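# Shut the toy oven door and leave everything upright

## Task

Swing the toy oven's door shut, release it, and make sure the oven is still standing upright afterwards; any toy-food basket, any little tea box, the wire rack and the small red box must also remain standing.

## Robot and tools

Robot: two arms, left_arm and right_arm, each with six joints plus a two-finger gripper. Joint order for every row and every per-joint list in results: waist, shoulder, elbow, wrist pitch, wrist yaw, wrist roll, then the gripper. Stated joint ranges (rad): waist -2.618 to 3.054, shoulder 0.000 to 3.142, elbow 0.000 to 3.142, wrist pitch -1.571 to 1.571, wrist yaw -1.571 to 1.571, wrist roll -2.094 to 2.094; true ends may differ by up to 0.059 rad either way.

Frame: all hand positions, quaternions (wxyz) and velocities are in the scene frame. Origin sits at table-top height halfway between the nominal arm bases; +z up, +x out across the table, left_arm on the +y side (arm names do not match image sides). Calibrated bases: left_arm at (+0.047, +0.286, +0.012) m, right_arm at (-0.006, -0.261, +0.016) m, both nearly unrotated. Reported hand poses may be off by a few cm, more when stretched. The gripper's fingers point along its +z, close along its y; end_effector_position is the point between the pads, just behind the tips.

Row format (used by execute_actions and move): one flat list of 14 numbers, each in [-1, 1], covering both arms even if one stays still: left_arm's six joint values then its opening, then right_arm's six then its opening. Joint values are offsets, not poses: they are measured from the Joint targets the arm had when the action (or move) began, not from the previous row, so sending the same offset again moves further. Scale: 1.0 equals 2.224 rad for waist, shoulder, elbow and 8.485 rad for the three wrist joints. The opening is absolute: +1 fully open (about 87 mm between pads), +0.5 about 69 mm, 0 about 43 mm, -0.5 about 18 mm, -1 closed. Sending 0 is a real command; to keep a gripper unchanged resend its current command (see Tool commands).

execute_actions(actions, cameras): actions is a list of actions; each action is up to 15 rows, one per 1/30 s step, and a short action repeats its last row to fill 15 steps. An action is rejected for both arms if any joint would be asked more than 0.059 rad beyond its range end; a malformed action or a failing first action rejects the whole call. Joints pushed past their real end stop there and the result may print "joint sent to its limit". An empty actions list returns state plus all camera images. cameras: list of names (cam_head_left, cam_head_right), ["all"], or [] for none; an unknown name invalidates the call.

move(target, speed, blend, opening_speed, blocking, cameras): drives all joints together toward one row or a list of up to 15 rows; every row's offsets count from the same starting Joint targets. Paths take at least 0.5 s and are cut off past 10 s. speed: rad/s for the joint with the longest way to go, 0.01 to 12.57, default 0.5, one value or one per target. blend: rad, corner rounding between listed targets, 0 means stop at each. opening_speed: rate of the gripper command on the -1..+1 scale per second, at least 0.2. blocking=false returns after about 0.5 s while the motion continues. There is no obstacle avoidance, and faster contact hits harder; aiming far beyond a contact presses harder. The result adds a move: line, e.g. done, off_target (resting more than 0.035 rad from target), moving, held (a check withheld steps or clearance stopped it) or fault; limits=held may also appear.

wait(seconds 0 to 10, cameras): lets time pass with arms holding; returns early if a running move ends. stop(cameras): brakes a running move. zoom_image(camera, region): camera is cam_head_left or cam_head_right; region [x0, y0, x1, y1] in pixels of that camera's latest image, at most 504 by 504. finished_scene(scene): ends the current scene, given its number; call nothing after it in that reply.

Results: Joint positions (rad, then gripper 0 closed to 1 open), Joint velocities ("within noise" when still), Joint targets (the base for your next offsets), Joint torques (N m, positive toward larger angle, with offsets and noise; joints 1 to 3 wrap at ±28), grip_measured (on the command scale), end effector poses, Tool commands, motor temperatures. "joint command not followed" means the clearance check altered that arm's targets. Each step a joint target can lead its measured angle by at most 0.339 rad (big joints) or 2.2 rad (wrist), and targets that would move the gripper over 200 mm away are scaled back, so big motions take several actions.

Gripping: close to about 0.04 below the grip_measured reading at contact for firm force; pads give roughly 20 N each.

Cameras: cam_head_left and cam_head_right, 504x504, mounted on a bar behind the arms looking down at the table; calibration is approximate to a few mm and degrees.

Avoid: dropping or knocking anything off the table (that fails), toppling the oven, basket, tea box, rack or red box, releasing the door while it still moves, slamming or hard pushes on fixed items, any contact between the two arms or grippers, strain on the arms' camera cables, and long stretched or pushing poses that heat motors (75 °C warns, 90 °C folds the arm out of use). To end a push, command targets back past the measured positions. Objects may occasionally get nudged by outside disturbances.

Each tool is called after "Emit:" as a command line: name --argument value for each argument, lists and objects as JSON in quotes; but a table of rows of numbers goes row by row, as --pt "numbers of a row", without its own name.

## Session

Emit:
execute_actions --actions '[]'

Emit:
zoom_image --camera "cam_head_left" --region '[130, 70, 330, 270]'

Emit:
zoom_image --camera "cam_head_right" --region '[130, 70, 330, 270]'

Scene clock: 0.00 s.
left_arm: end_effector_position=(+0.4310, +0.2880, +0.3590) grip_measured=+0.990 end_effector_quat_wxyz=(+0.692, +0.005, +0.722, +0.006) | right_arm: end_effector_position=(+0.3680, -0.2740, +0.0492) grip_measured=+1.000 end_effector_quat_wxyz=(+0.534, +0.045, +0.844, -0.003)
Joint positions: left_arm=[-0.006 1.06 1.042 -0.026 0.002 0.016 0.995] | right_arm=[-0.091 1.541 0.388 0.709 0.027 0.06 1]
Joint velocities: within noise
Joint torques (N m): no reading
Motor temperatures (°C): left_arm=[25 26 29 28 27 29 29] | right_arm=[27 27 29 27 25 26 28]
Heat: left arm: 29 °C; right arm: 29 °C.
Joint targets: left_arm=[-0.006 1.057 1.052 -0.023 0.002 0.016] | right_arm=[-0.091 1.538 0.393 0.700 0.027 0.061]
Tool commands: left_gripper/opening=+1.0 right_gripper/opening=+1.0

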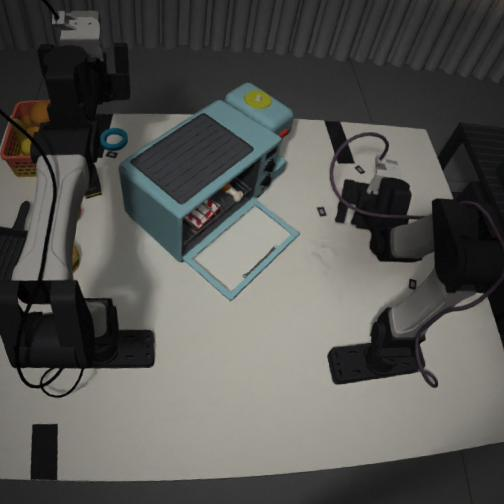

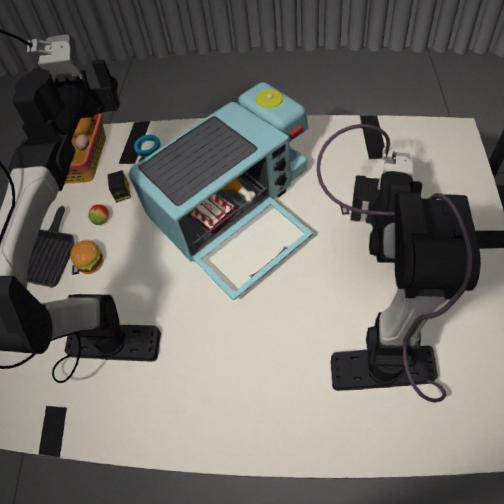

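Scaled by 2.520 from the camera's 504x504 image, which has a finer 720x720 frame.

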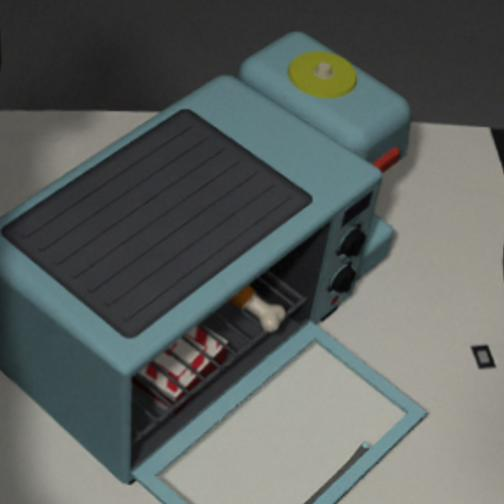

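Scaled by 2.520 from the camera's 504x504 image, which has a finer 720x720 frame.

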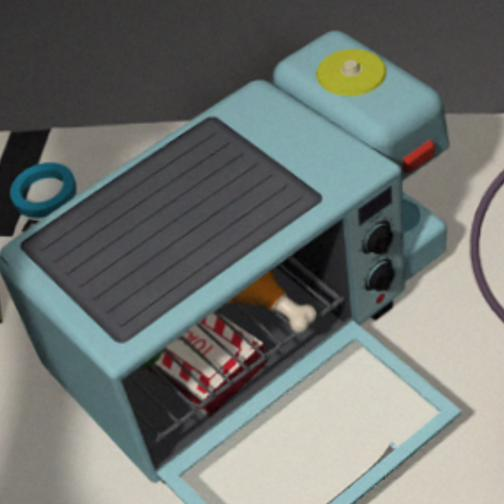

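Emit:
move --pt "0 0 0 0 0 0 1 0 -0.2041 0.0157 -0.0759 -0.0032 -0.0072 -1" --pt "0 0 0 0 0 0 1 0.4951 -0.2041 0.0157 -0.0759 -0.0032 -0.0072 -1" --pt "0 0 0 0 0 0 1 0.4951 -0.0989 -0.0818 -0.0227 -0.0032 -0.0072 -1" --blend '[0.15, 0.05, 0]' --speed '[1.0, 1.2, 0.5]' --cameras '["all"]'

Emit:
zoom_image --camera "cam_head_left" --region '[150, 180, 330, 360]'

Emit:
zoom_image --camera "cam_head_right" --region '[150, 180, 330, 360]'

Scene clock: 6.07 s.
left_arm: end_effector_position=(+0.4310, +0.2880, +0.3590) grip_measured=+0.990 end_effector_quat_wxyz=(+0.692, +0.005, +0.722, +0.006) | right_arm: end_effector_position=(+0.1426, +0.0071, +0.0265) grip_measured=-0.975 end_effector_quat_wxyz=(+0.411, -0.441, +0.760, +0.244)
Joint positions: left_arm=[-0.006 1.06 1.042 -0.026 0.002 0.016 0.995] | right_arm=[1.005 1.303 0.226 0.503 0.004 0.012 0.012]
Joint torques (N m): left_arm=[0.23 -3.12 8.44 1.95 0.09 0] | right_arm=[0.28 -2.32 4.68 2.15 -0.08 -0.08]
Heat: left arm: 31 °C; right arm: 30 °C.
Joint targets: left_arm=[-0.006 1.057 1.052 -0.023 0.002 0.016] | right_arm=[1.010 1.318 0.211 0.508 -0.001 0.000]
move: done

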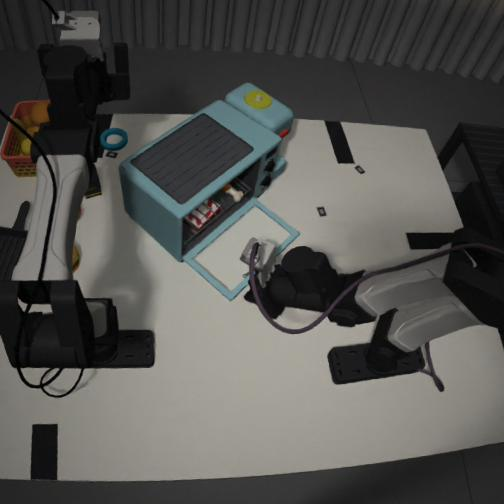

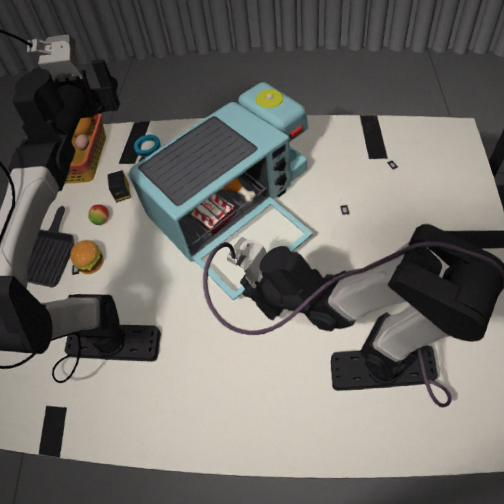

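Scaled by 2.800 from the camera's 504x504 image, which has a finer 720x720 frame.

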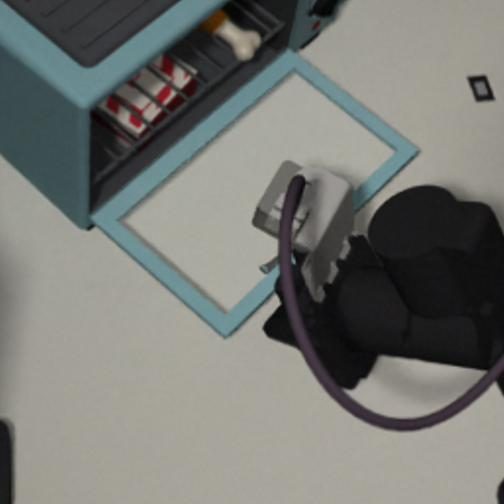

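Scaled by 2.800 from the camera's 504x504 image, which has a finer 720x720 frame.

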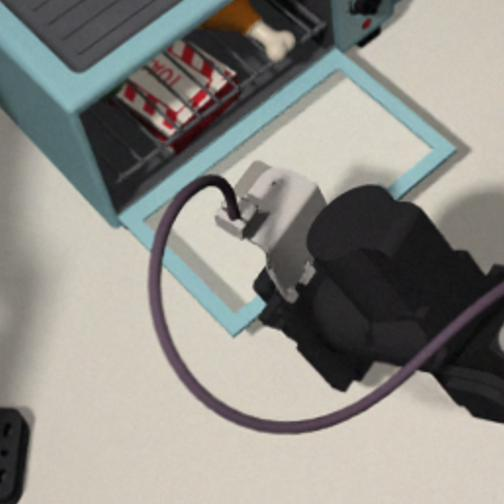

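Emit:
move --pt "0 0 0 0 0 0 1 0.009 0.004 -0.0409 0.0117 0 0 -1" --pt "0 0 0 0 0 0 1 0.0045 0.1322 0.0616 0.0184 0 0 -1" --speed 0.35 --cameras '["all"]'

Emit:
zoom_image --camera "cam_head_left" --region '[150, 180, 330, 360]'

Emit:
zoom_image --camera "cam_head_right" --region '[150, 180, 330, 360]'

Scene clock: 8.60 s.
left_arm: end_effector_position=(+0.4310, +0.2880, +0.3590) grip_measured=+0.990 end_effector_quat_wxyz=(+0.692, +0.005, +0.722, +0.006) | right_arm: end_effector_position=(+0.1544, +0.0523, +0.0208) grip_measured=-0.976 end_effector_quat_wxyz=(+0.422, -0.448, +0.741, +0.270)
Joint positions: left_arm=[-0.006 1.06 1.042 -0.026 0.002 0.016 0.995] | right_arm=[1.023 1.57 0.329 0.719 -0.025 0.011 0.012]
Joint torques (N m): left_arm=[0.28 -3.11 8.46 1.95 0.08 0.01] | right_arm=[-0.42 -1.57 6.46 1.54 0.25 -0.15]
Heat: left arm: 31 °C; right arm: 30 °C.
Joint targets: left_arm=[-0.006 1.057 1.052 -0.023 0.002 0.016] | right_arm=[1.020 1.612 0.348 0.664 -0.001 0.000]
move: off_target (right_arm); right_arm: the wrist pitch is farthest, 0.054 rad from its target

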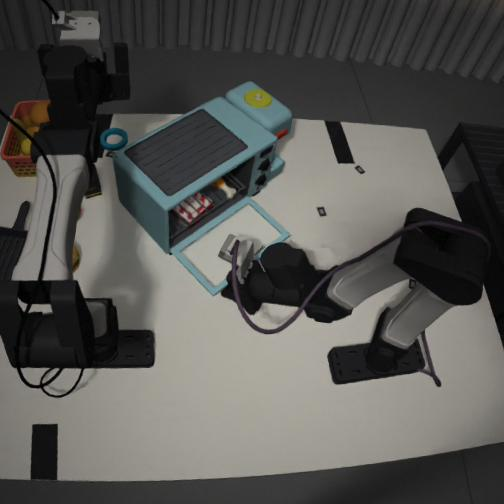

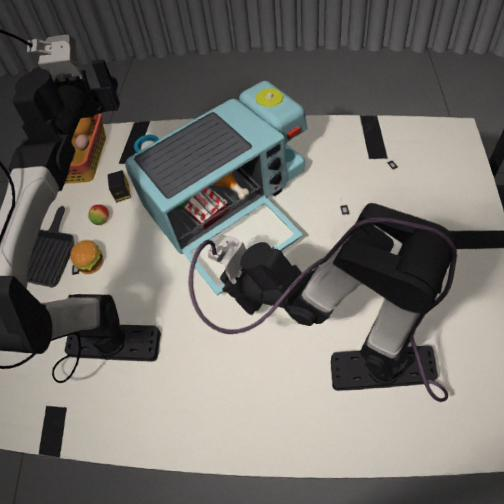

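Scaled by 2.800 from the camera's 504x504 image, which has a finer 720x720 frame.

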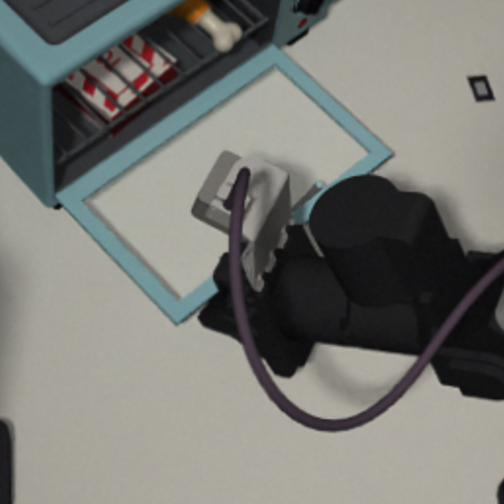

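Scaled by 2.800 from the camera's 504x504 image, which has a finer 720x720 frame.

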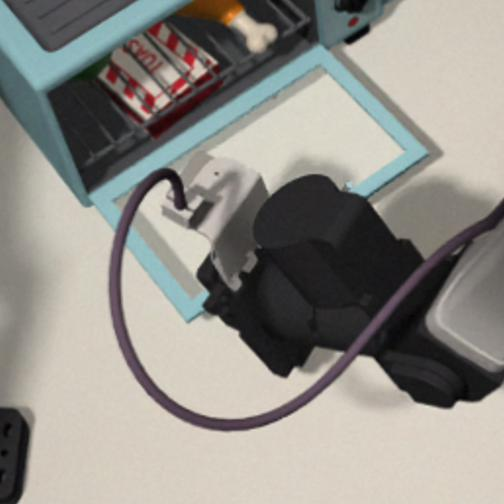

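Emit:
move --target '[0,0,0,0,0,0,1,-0.0045,-0.1102,0.0953,-0.0421,0,0,-1]' --speed 0.3 --cameras '["all"]'

Emit:
zoom_image --camera "cam_head_right" --region '[150, 150, 330, 330]'

Scene clock: 10.73 s.
left_arm: end_effector_position=(+0.4310, +0.2880, +0.3590) grip_measured=+0.990 end_effector_quat_wxyz=(+0.692, +0.005, +0.722, +0.006) | right_arm: end_effector_position=(+0.1563, +0.0531, +0.0584) grip_measured=-0.976 end_effector_quat_wxyz=(+0.384, -0.459, +0.763, +0.244)
Joint positions: left_arm=[-0.006 1.06 1.042 -0.026 0.002 0.016 0.995] | right_arm=[1.022 1.393 0.511 0.255 -0.021 0.011 0.012]
Joint torques (N m): left_arm=[0.25 -3.12 8.47 1.95 0.08 0.02] | right_arm=[-1.03 -8.12 10.17 2.6 0.16 -0.12]
Heat: left arm: 32 °C; right arm: 30 °C.
Joint targets: left_arm=[-0.006 1.057 1.052 -0.023 0.002 0.016] | right_arm=[1.010 1.367 0.559 0.307 -0.001 0.000]
move: off_target (right_arm); right_arm: the wrist pitch is farthest, 0.051 rad from its target

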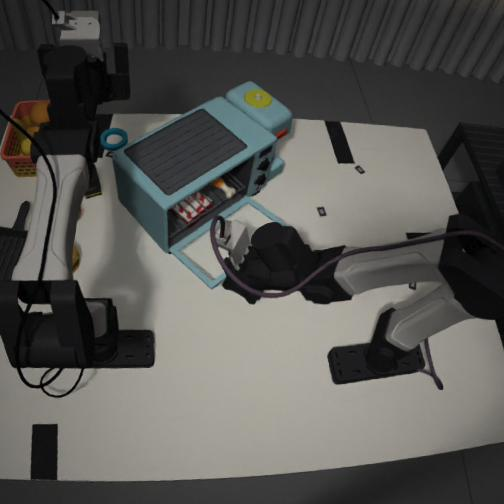

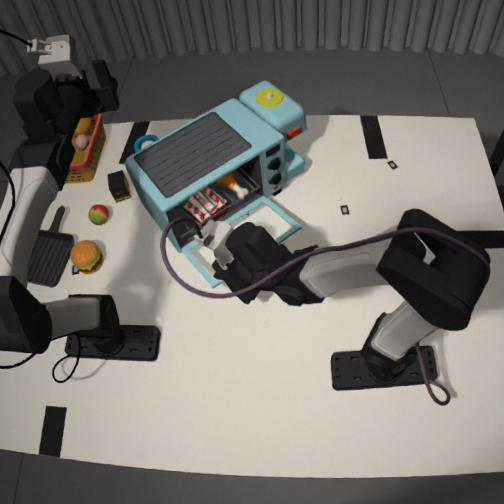

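Scaled by 2.800 from the camera's 504x504 image, which has a finer 720x720 frame.

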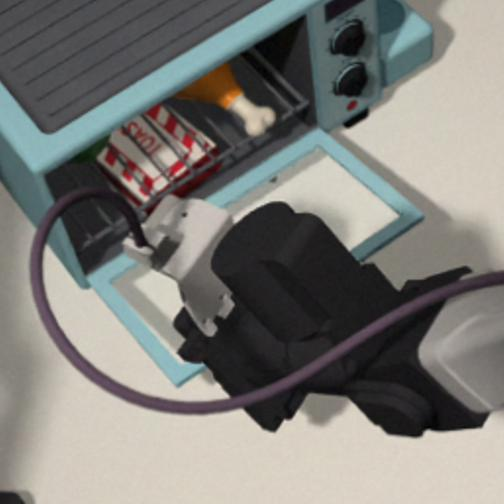

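Emit:
move --target '[0,0,0,0,0,0,1,-0.0135,0.0058,0.0791,-0.0073,0,0,-1]' --speed 0.3 --cameras '["all"]'

Emit:
zoom_image --camera "cam_head_right" --region '[150, 150, 330, 330]'

Scene clock: 12.17 s.
left_arm: end_effector_position=(+0.4310, +0.2880, +0.3590) grip_measured=+0.990 end_effector_quat_wxyz=(+0.692, +0.005, +0.722, +0.006) | right_arm: end_effector_position=(+0.1965, +0.0944, +0.1363) grip_measured=-0.976 end_effector_quat_wxyz=(+0.459, -0.421, +0.733, +0.274)
Joint positions: left_arm=[-0.006 1.06 1.042 -0.026 0.002 0.016 0.995] | right_arm=[0.987 1.393 0.708 0.241 -0.01 0.011 0.012]
Joint torques (N m): left_arm=[0.24 -3.12 8.44 1.95 0.07 0.01] | right_arm=[-0.51 -7.39 9.33 2.21 0.1 -0.12]
Heat: left arm: 32 °C; right arm: 31 °C.
Joint targets: left_arm=[-0.006 1.057 1.052 -0.023 0.002 0.016] | right_arm=[0.980 1.380 0.735 0.245 -0.001 0.000]
move: done

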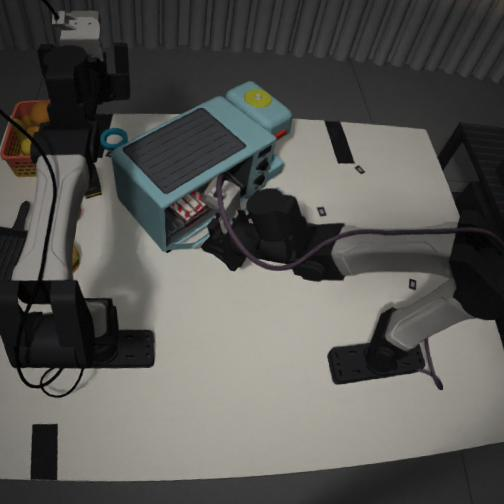

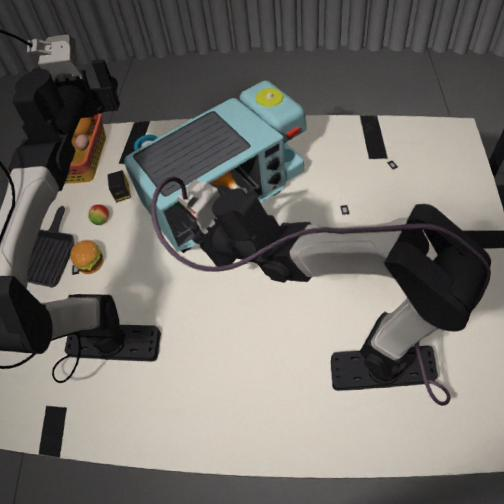

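Scaled by 2.800 from the camera's 504x504 image, which has a finer 720x720 frame.

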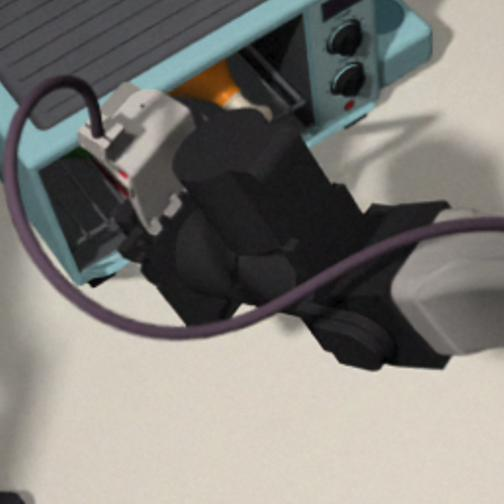

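Emit:
move --target '[0,0,0,0,0,0,1,-0.0135,0.1003,0.0342,0.0291,0,0,-1]' --speed 0.3 --cameras '["all"]'

Emit:
zoom_image --camera "cam_head_right" --region '[120, 130, 300, 310]'

Emit:
zoom_image --camera "cam_head_left" --region '[120, 130, 300, 310]'

Scene clock: 14.17 s.
left_arm: end_effector_position=(+0.4310, +0.2880, +0.3590) grip_measured=+0.990 end_effector_quat_wxyz=(+0.692, +0.005, +0.722, +0.006) | right_arm: end_effector_position=(+0.2339, +0.1314, +0.1398) grip_measured=-0.976 end_effector_quat_wxyz=(+0.506, -0.394, +0.710, +0.290)
Joint positions: left_arm=[-0.006 1.06 1.042 -0.026 0.002 0.016 0.995] | right_arm=[0.957 1.582 0.779 0.477 -0.009 0.011 0.012]
Joint torques (N m): left_arm=[0.23 -3.11 8.44 1.95 0.08 0.01] | right_arm=[-0.75 -5.86 9.65 2.44 0.07 -0.17]
Heat: left arm: 32 °C; right arm: 31 °C.
Joint targets: left_arm=[-0.006 1.057 1.052 -0.023 0.002 0.016] | right_arm=[0.950 1.603 0.812 0.492 -0.001 0.000]
move: done

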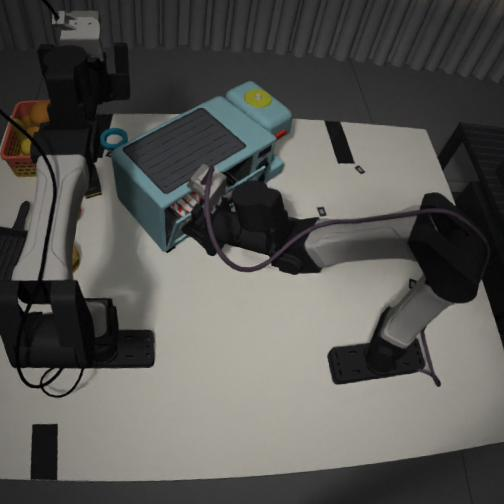

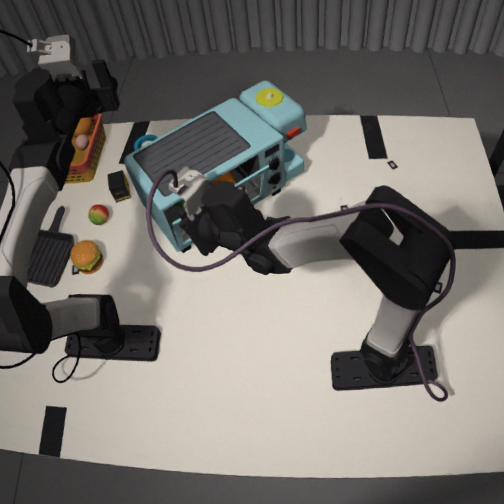

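Scaled by 2.800 from the camera's 504x504 image, which has a finer 720x720 frame.

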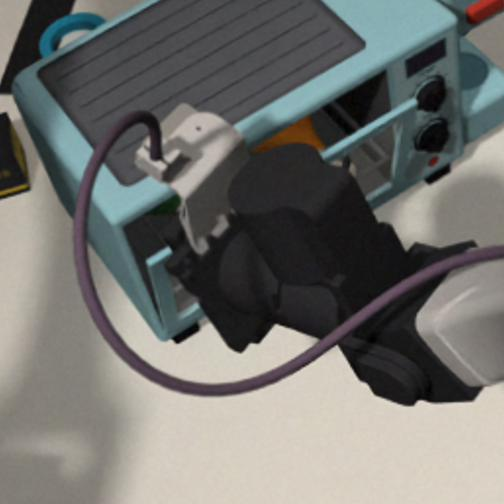

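Scaled by 2.800 from the camera's 504x504 image, which has a finer 720x720 frame.

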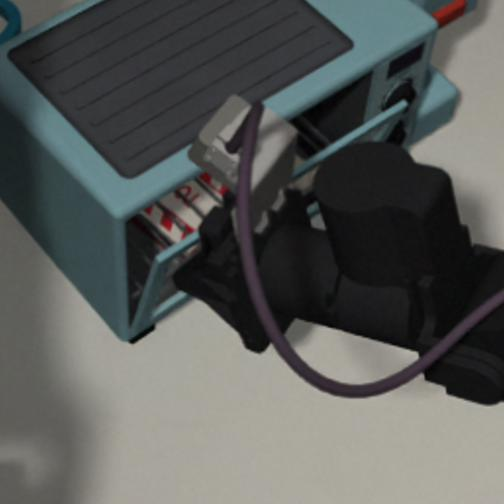

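Emit:
move --target '[0,0,0,0,0,0,1,0,-0.1219,-0.0373,-0.0223,0,0,-1]' --speed 0.3 --cameras '["all"]'

Emit:
zoom_image --camera "cam_head_right" --region '[120, 130, 300, 310]'

Emit:
zoom_image --camera "cam_head_left" --region '[120, 130, 300, 310]'

Scene clock: 19.40 s.
left_arm: end_effector_position=(+0.4310, +0.2880, +0.3590) grip_measured=+0.990 end_effector_quat_wxyz=(+0.692, +0.005, +0.722, +0.006) | right_arm: end_effector_position=(+0.2166, +0.1028, +0.1866) grip_measured=-0.976 end_effector_quat_wxyz=(+0.519, -0.389, +0.701, +0.297)
Joint positions: left_arm=[-0.006 1.06 1.042 -0.026 0.002 0.016 0.995] | right_arm=[0.957 1.353 0.748 0.316 -0.008 0.011 0.012]
Joint torques (N m): left_arm=[0.23 -3.14 8.46 1.95 0.08 0.01] | right_arm=[-0.68 -8.16 5.64 2.04 0.06 -0.11]
Heat: left arm: 33 °C; right arm: 32 °C.
Joint targets: left_arm=[-0.006 1.057 1.052 -0.023 0.002 0.016] | right_arm=[0.950 1.332 0.729 0.302 -0.001 0.000]
move: done

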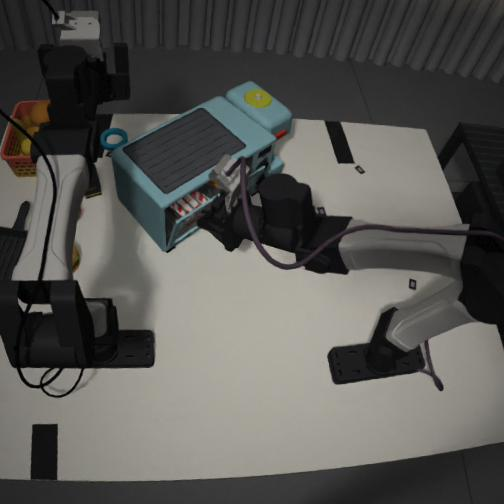

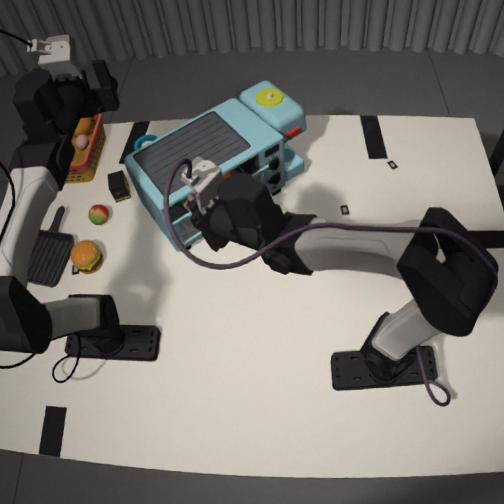

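Scaled by 2.800 from the camera's 504x504 image, which has a finer 720x720 frame.

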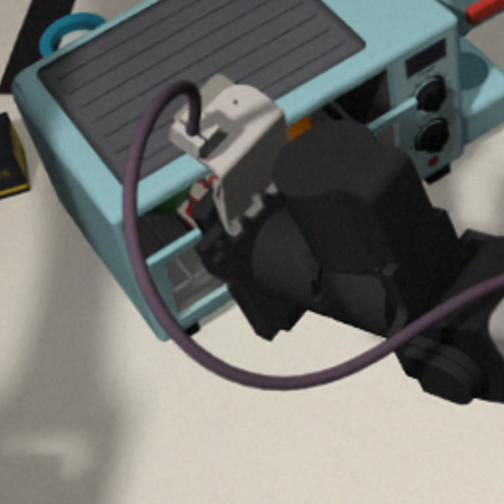

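Scaled by 2.800 from the camera's 504x504 image, which has a finer 720x720 frame.

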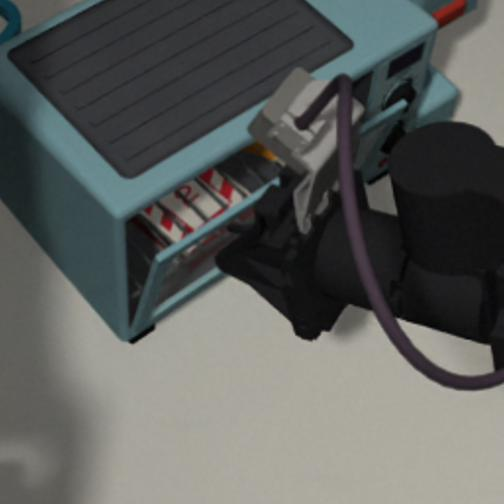

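Emit:
move --pt "0 0 0 0 0 0 1 0 -0.1196 -0.0719 -0.0124 0 0 -1" --pt "0 0 0 0 0 0 1 0.0225 -0.0451 -0.1641 0.0313 0 0 -1" --pt "0 0 0 0 0 0 1 0.0225 0.1151 -0.0261 0.0371 0 0 -1" --speed '[0.7, 0.7, 0.35]' --blend '[0.05, 0.03, 0]' --cameras '["all"]'

Emit:
zoom_image --camera "cam_head_right" --region '[120, 130, 300, 310]'

Emit:
zoom_image --camera "cam_head_left" --region '[120, 130, 300, 310]'

Scene clock: 22.83 s.
left_arm: end_effector_position=(+0.4310, +0.2880, +0.3590) grip_measured=+0.990 end_effector_quat_wxyz=(+0.692, +0.005, +0.722, +0.006) | right_arm: end_effector_position=(+0.2095, +0.1226, +0.1186) grip_measured=-0.976 end_effector_quat_wxyz=(+0.506, -0.405, +0.699, +0.302)
Joint positions: left_arm=[-0.006 1.06 1.042 -0.026 0.002 0.016 0.995] | right_arm=[0.995 1.567 0.643 0.613 -0.006 0.011 0.012]
Joint torques (N m): left_arm=[0.25 -3.07 8.42 1.95 0.09 0] | right_arm=[0.61 -5.22 8.85 2.27 0.07 -0.11]
Motor temperatures (°C): left_arm=[25 27 34 31 27 29 29] | right_arm=[27 29 32 31 25 26 28]
Heat: left arm: 34 °C; right arm: 32 °C.
Joint targets: left_arm=[-0.006 1.057 1.052 -0.023 0.002 0.016] | right_arm=[1.000 1.588 0.670 0.617 0.000 0.000]
move: done

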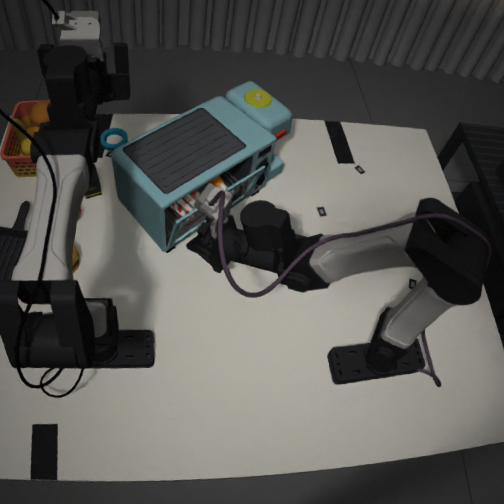

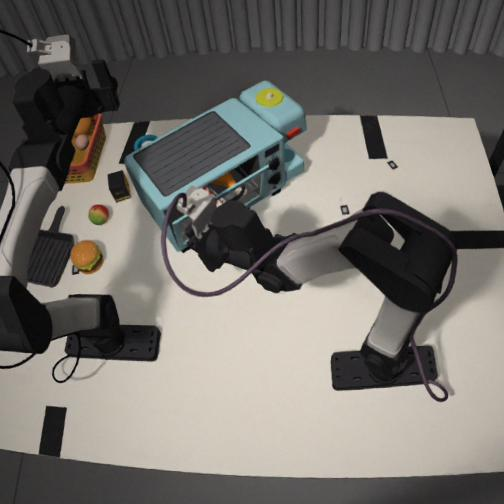

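Scaled by 2.800 from the camera's 504x504 image, which has a finer 720x720 frame.

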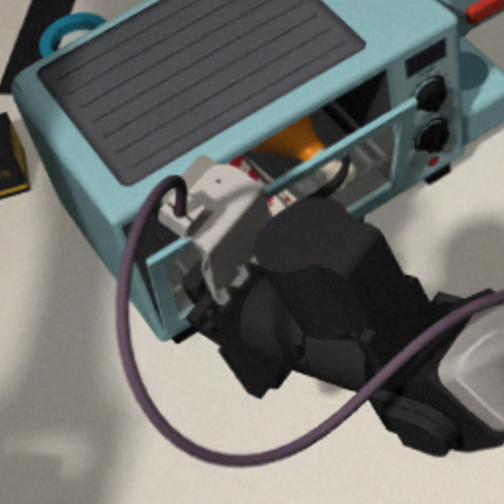

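Scaled by 2.800 from the camera's 504x504 image, which has a finer 720x720 frame.

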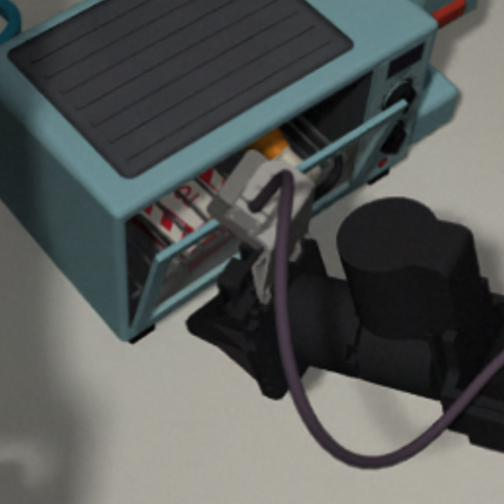

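Emit:
move --target '[0,0,0,0,0,0,1,-0.009,0.0791,0,0.0444,0,0,-1]' --speed 0.25 --cameras '["all"]'

Emit:
zoom_image --camera "cam_head_right" --region '[120, 130, 300, 310]'

Emit:
zoom_image --camera "cam_head_left" --region '[120, 130, 300, 310]'

Scene clock: 26.47 s.
left_arm: end_effector_position=(+0.4310, +0.2880, +0.3590) grip_measured=+0.990 end_effector_quat_wxyz=(+0.692, +0.005, +0.722, +0.006) | right_arm: end_effector_position=(+0.2290, +0.1500, +0.1294) grip_measured=-0.976 end_effector_quat_wxyz=(+0.573, -0.372, +0.647, +0.338)
Joint positions: left_arm=[-0.006 1.06 1.042 -0.026 0.002 0.016 0.995] | right_arm=[0.987 1.741 0.643 0.984 -0.006 0.011 0.012]
Joint torques (N m): left_arm=[0.25 -3.15 8.43 1.95 0.08 0.01] | right_arm=[-0.5 -6.38 7.61 2.36 0.08 -0.13]
Heat: left arm: 35 °C; right arm: 33 °C.
Joint targets: left_arm=[-0.006 1.057 1.052 -0.023 0.002 0.016] | right_arm=[0.980 1.764 0.670 0.994 0.000 -0.001]
move: done

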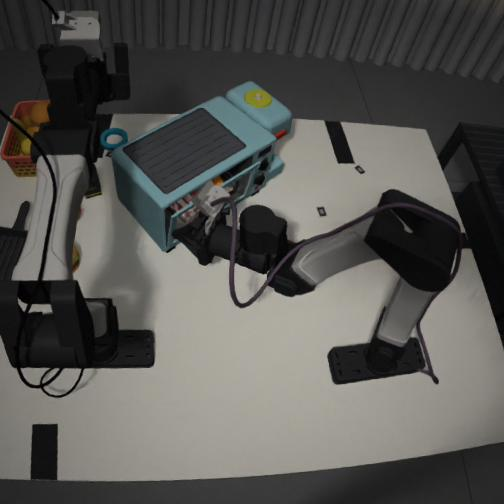

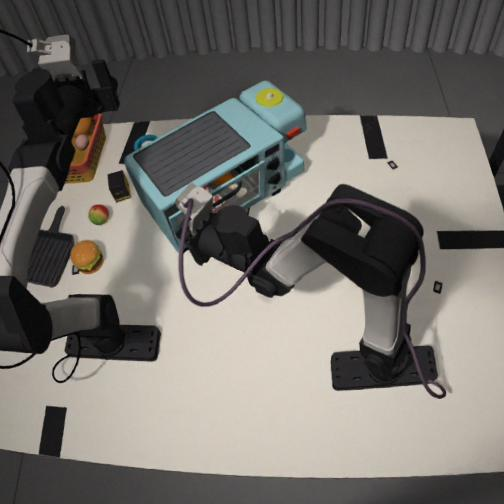

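Scaled by 2.800 from the camera's 504x504 image, which has a finer 720x720 frame.

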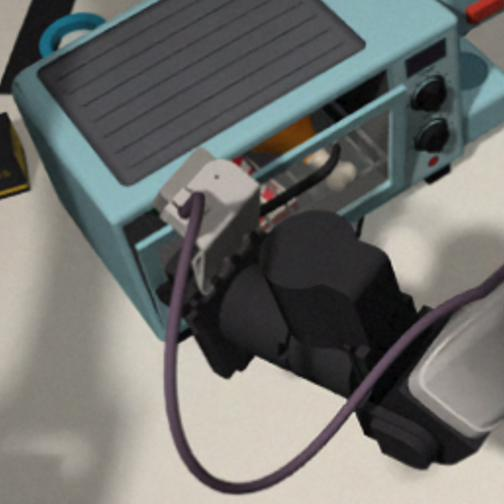

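Scaled by 2.800 from the camera's 504x504 image, which has a finer 720x720 frame.

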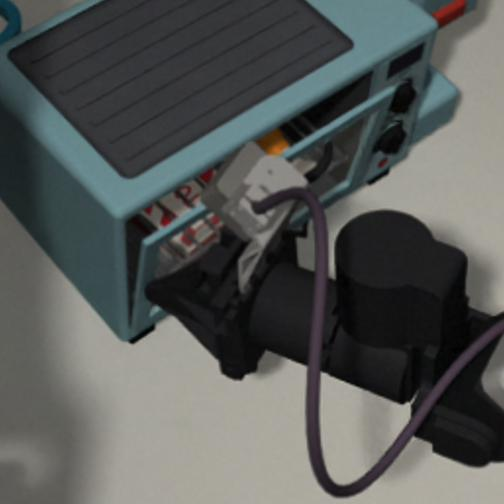

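Emit:
move --target '[0,0,0,0,0,0,1,0,0.0549,0.076,-0.0055,0,0,-1]' --speed 0.25 --cameras '["all"]'

Emit:
zoom_image --camera "cam_head_right" --region '[120, 130, 300, 310]'

Emit:
zoom_image --camera "cam_head_left" --region '[120, 130, 300, 310]'

Scene clock: 27.77 s.
left_arm: end_effector_position=(+0.4310, +0.2880, +0.3590) grip_measured=+0.990 end_effector_quat_wxyz=(+0.692, +0.005, +0.722, +0.006) | right_arm: end_effector_position=(+0.2426, +0.1886, +0.1354) grip_measured=-0.976 end_effector_quat_wxyz=(+0.574, -0.378, +0.635, +0.352)
Joint positions: left_arm=[-0.006 1.06 1.042 -0.026 0.002 0.016 0.995] | right_arm=[0.993 1.859 0.808 0.958 -0.033 0.011 0.012]
Joint torques (N m): left_arm=[0.23 -3.15 8.4 1.96 0.09 0.01] | right_arm=[-1.17 -7.13 8.77 2.18 0.36 -0.12]
Heat: left arm: 35 °C; right arm: 33 °C.
Joint targets: left_arm=[-0.006 1.057 1.052 -0.023 0.002 0.016] | right_arm=[0.980 1.886 0.840 0.947 -0.001 -0.001]
move: done

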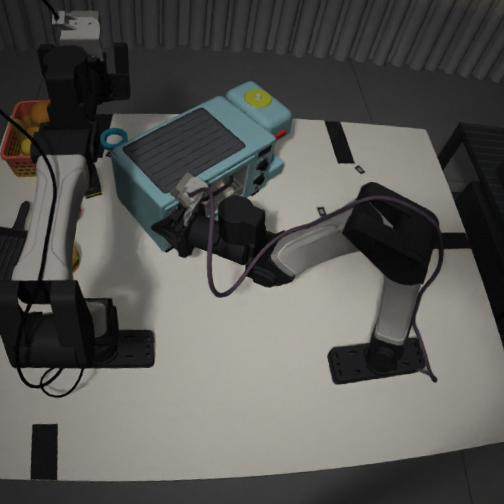

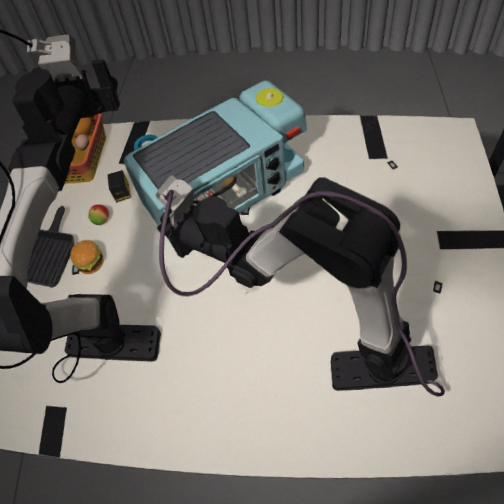

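Scaled by 2.800 from the camera's 504x504 image, which has a finer 720x720 frame.

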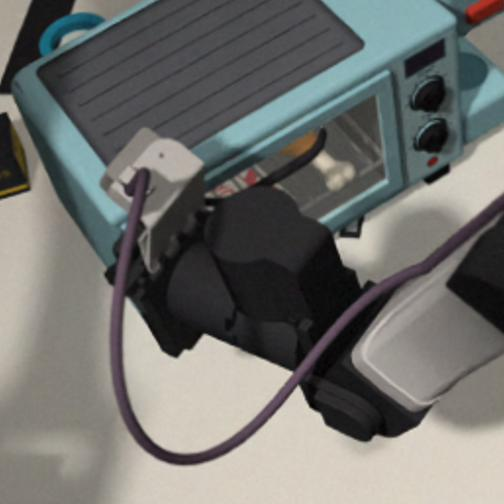

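Scaled by 2.800 from the camera's 504x504 image, which has a finer 720x720 frame.

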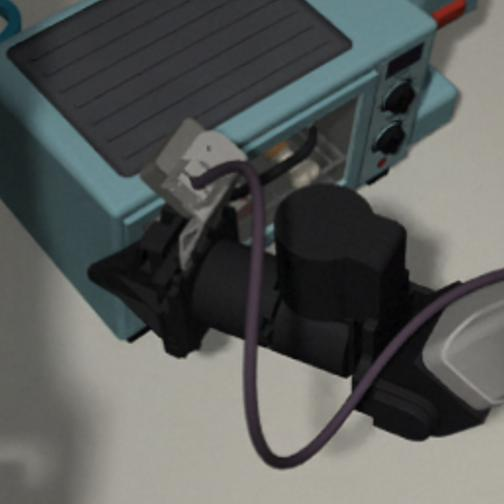

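Emit:
move --pt "0 0 0 0 0 0 1 0 0.029 0.041 -0.003 0 0 -1" --pt "0 0 0 0 0 0 1 0 -0.06 -0.05 0.004 0 0 -1" --speed '[0.25, 0.4]' --cameras '["all"]'

Emit:
zoom_image --camera "cam_head_right" --region '[120, 130, 300, 310]'

Emit:
zoom_image --camera "cam_head_left" --region '[120, 130, 300, 310]'

Scene clock: 29.73 s.
left_arm: end_effector_position=(+0.4310, +0.2880, +0.3590) grip_measured=+0.990 end_effector_quat_wxyz=(+0.692, +0.005, +0.722, +0.006) | right_arm: end_effector_position=(+0.2381, +0.1740, +0.1508) grip_measured=-0.976 end_effector_quat_wxyz=(+0.587, -0.369, +0.628, +0.353)
Joint positions: left_arm=[-0.006 1.06 1.042 -0.026 0.002 0.016 0.995] | right_arm=[0.99 1.782 0.746 0.976 -0.021 0.008 0.012]
Joint torques (N m): left_arm=[0.27 -3.11 8.4 1.96 0.07 0.02] | right_arm=[-1.1 -12.16 4.64 2.32 0.26 -0.07]
Heat: left arm: 35 °C; right arm: 33 °C.
Joint targets: left_arm=[-0.006 1.057 1.052 -0.023 0.002 0.016] | right_arm=[0.980 1.752 0.728 0.981 -0.001 0.000]
move: done

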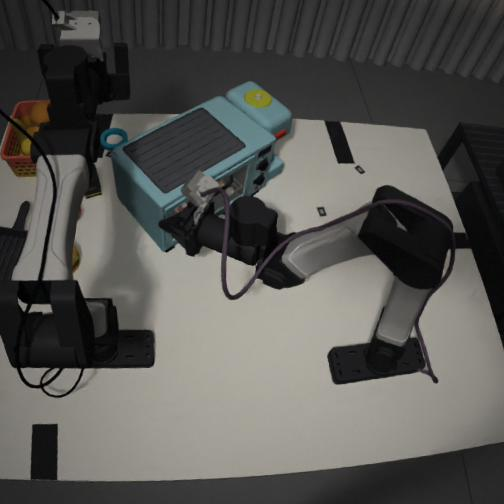

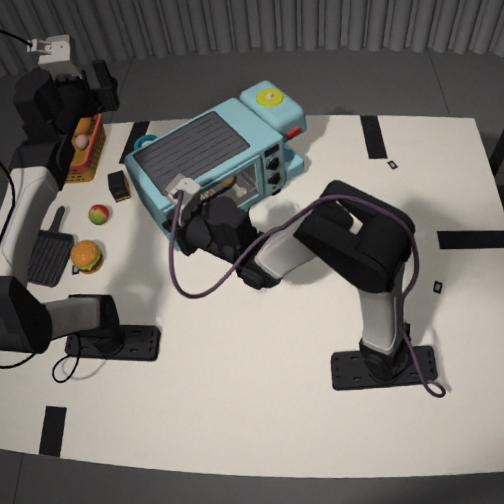

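Scaled by 2.800 from the camera's 504x504 image, which has a finer 720x720 frame.

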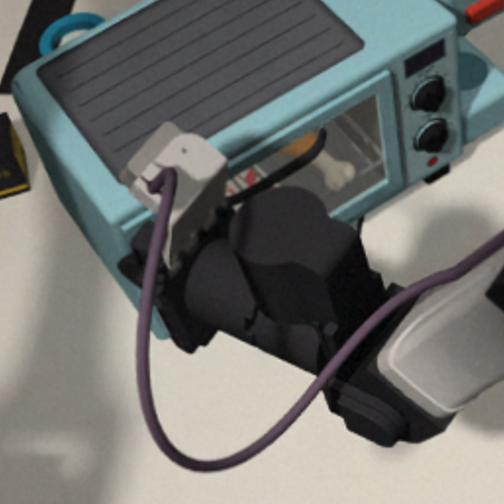

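Scaled by 2.800 from the camera's 504x504 image, which has a finer 720x720 frame.

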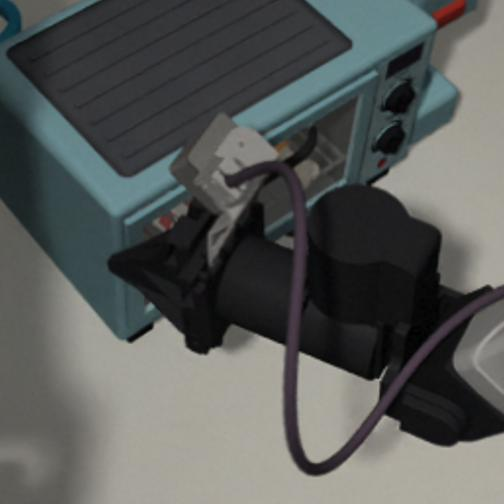

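Emit:
move --target '[0,0,0,0,0,0,1,0,-0.085,-0.065,-0.006,0,0,-1]' --speed 0.4 --cameras '["all"]'

Emit:
zoom_image --camera "cam_head_right" --region '[120, 130, 300, 310]'

Emit:
zoom_image --camera "cam_head_left" --region '[120, 130, 300, 310]'

Scene clock: 31.03 s.
left_arm: end_effector_position=(+0.4310, +0.2880, +0.3590) grip_measured=+0.990 end_effector_quat_wxyz=(+0.692, +0.005, +0.722, +0.006) | right_arm: end_effector_position=(+0.2217, +0.1362, +0.1701) grip_measured=-0.976 end_effector_quat_wxyz=(+0.597, -0.361, +0.625, +0.351)
Joint positions: left_arm=[-0.006 1.06 1.042 -0.026 0.002 0.016 0.995] | right_arm=[0.986 1.589 0.601 0.946 -0.008 0.008 0.012]
Joint torques (N m): left_arm=[0.23 -3.11 8.46 1.95 0.08 0.01] | right_arm=[-0.5 -9.89 4.92 2.07 0.07 -0.03]
Heat: left arm: 35 °C; right arm: 33 °C.
Joint targets: left_arm=[-0.006 1.057 1.052 -0.023 0.002 0.016] | right_arm=[0.980 1.564 0.584 0.930 -0.001 0.000]
move: done

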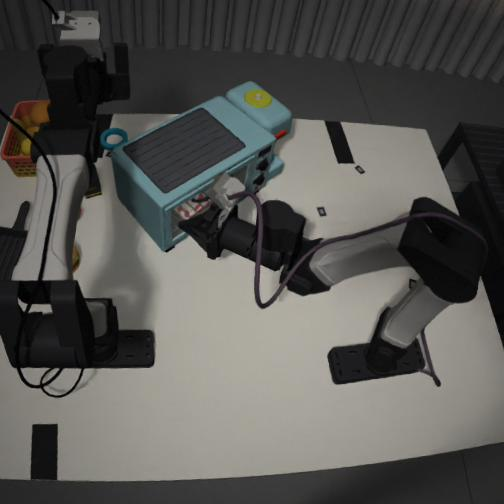

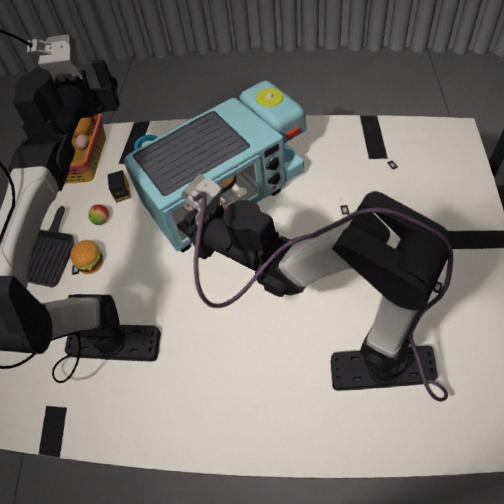

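Scaled by 2.800 from the camera's 504x504 image, which has a finer 720x720 frame.

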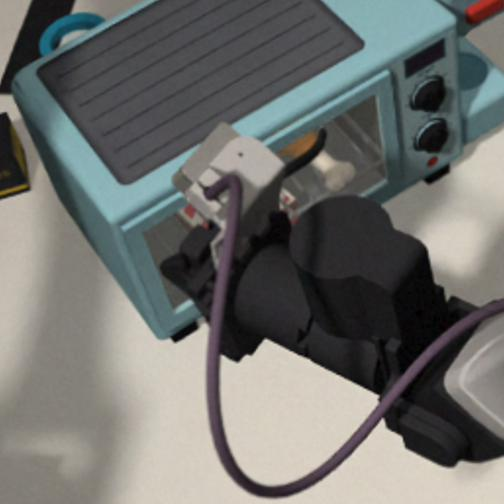

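Scaled by 2.800 from the camera's 504x504 image, which has a finer 720x720 frame.

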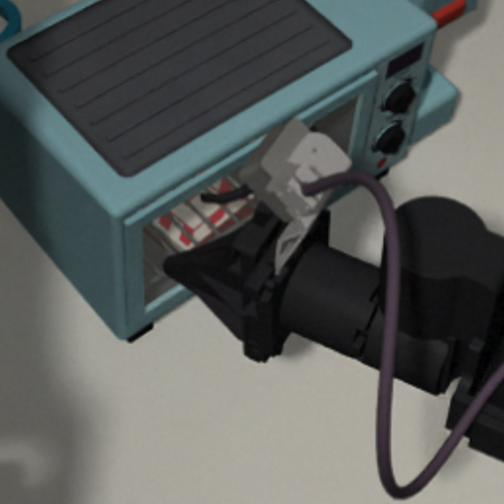

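Emit:
finished_scene --scene 2

The scene is finished: the task was done.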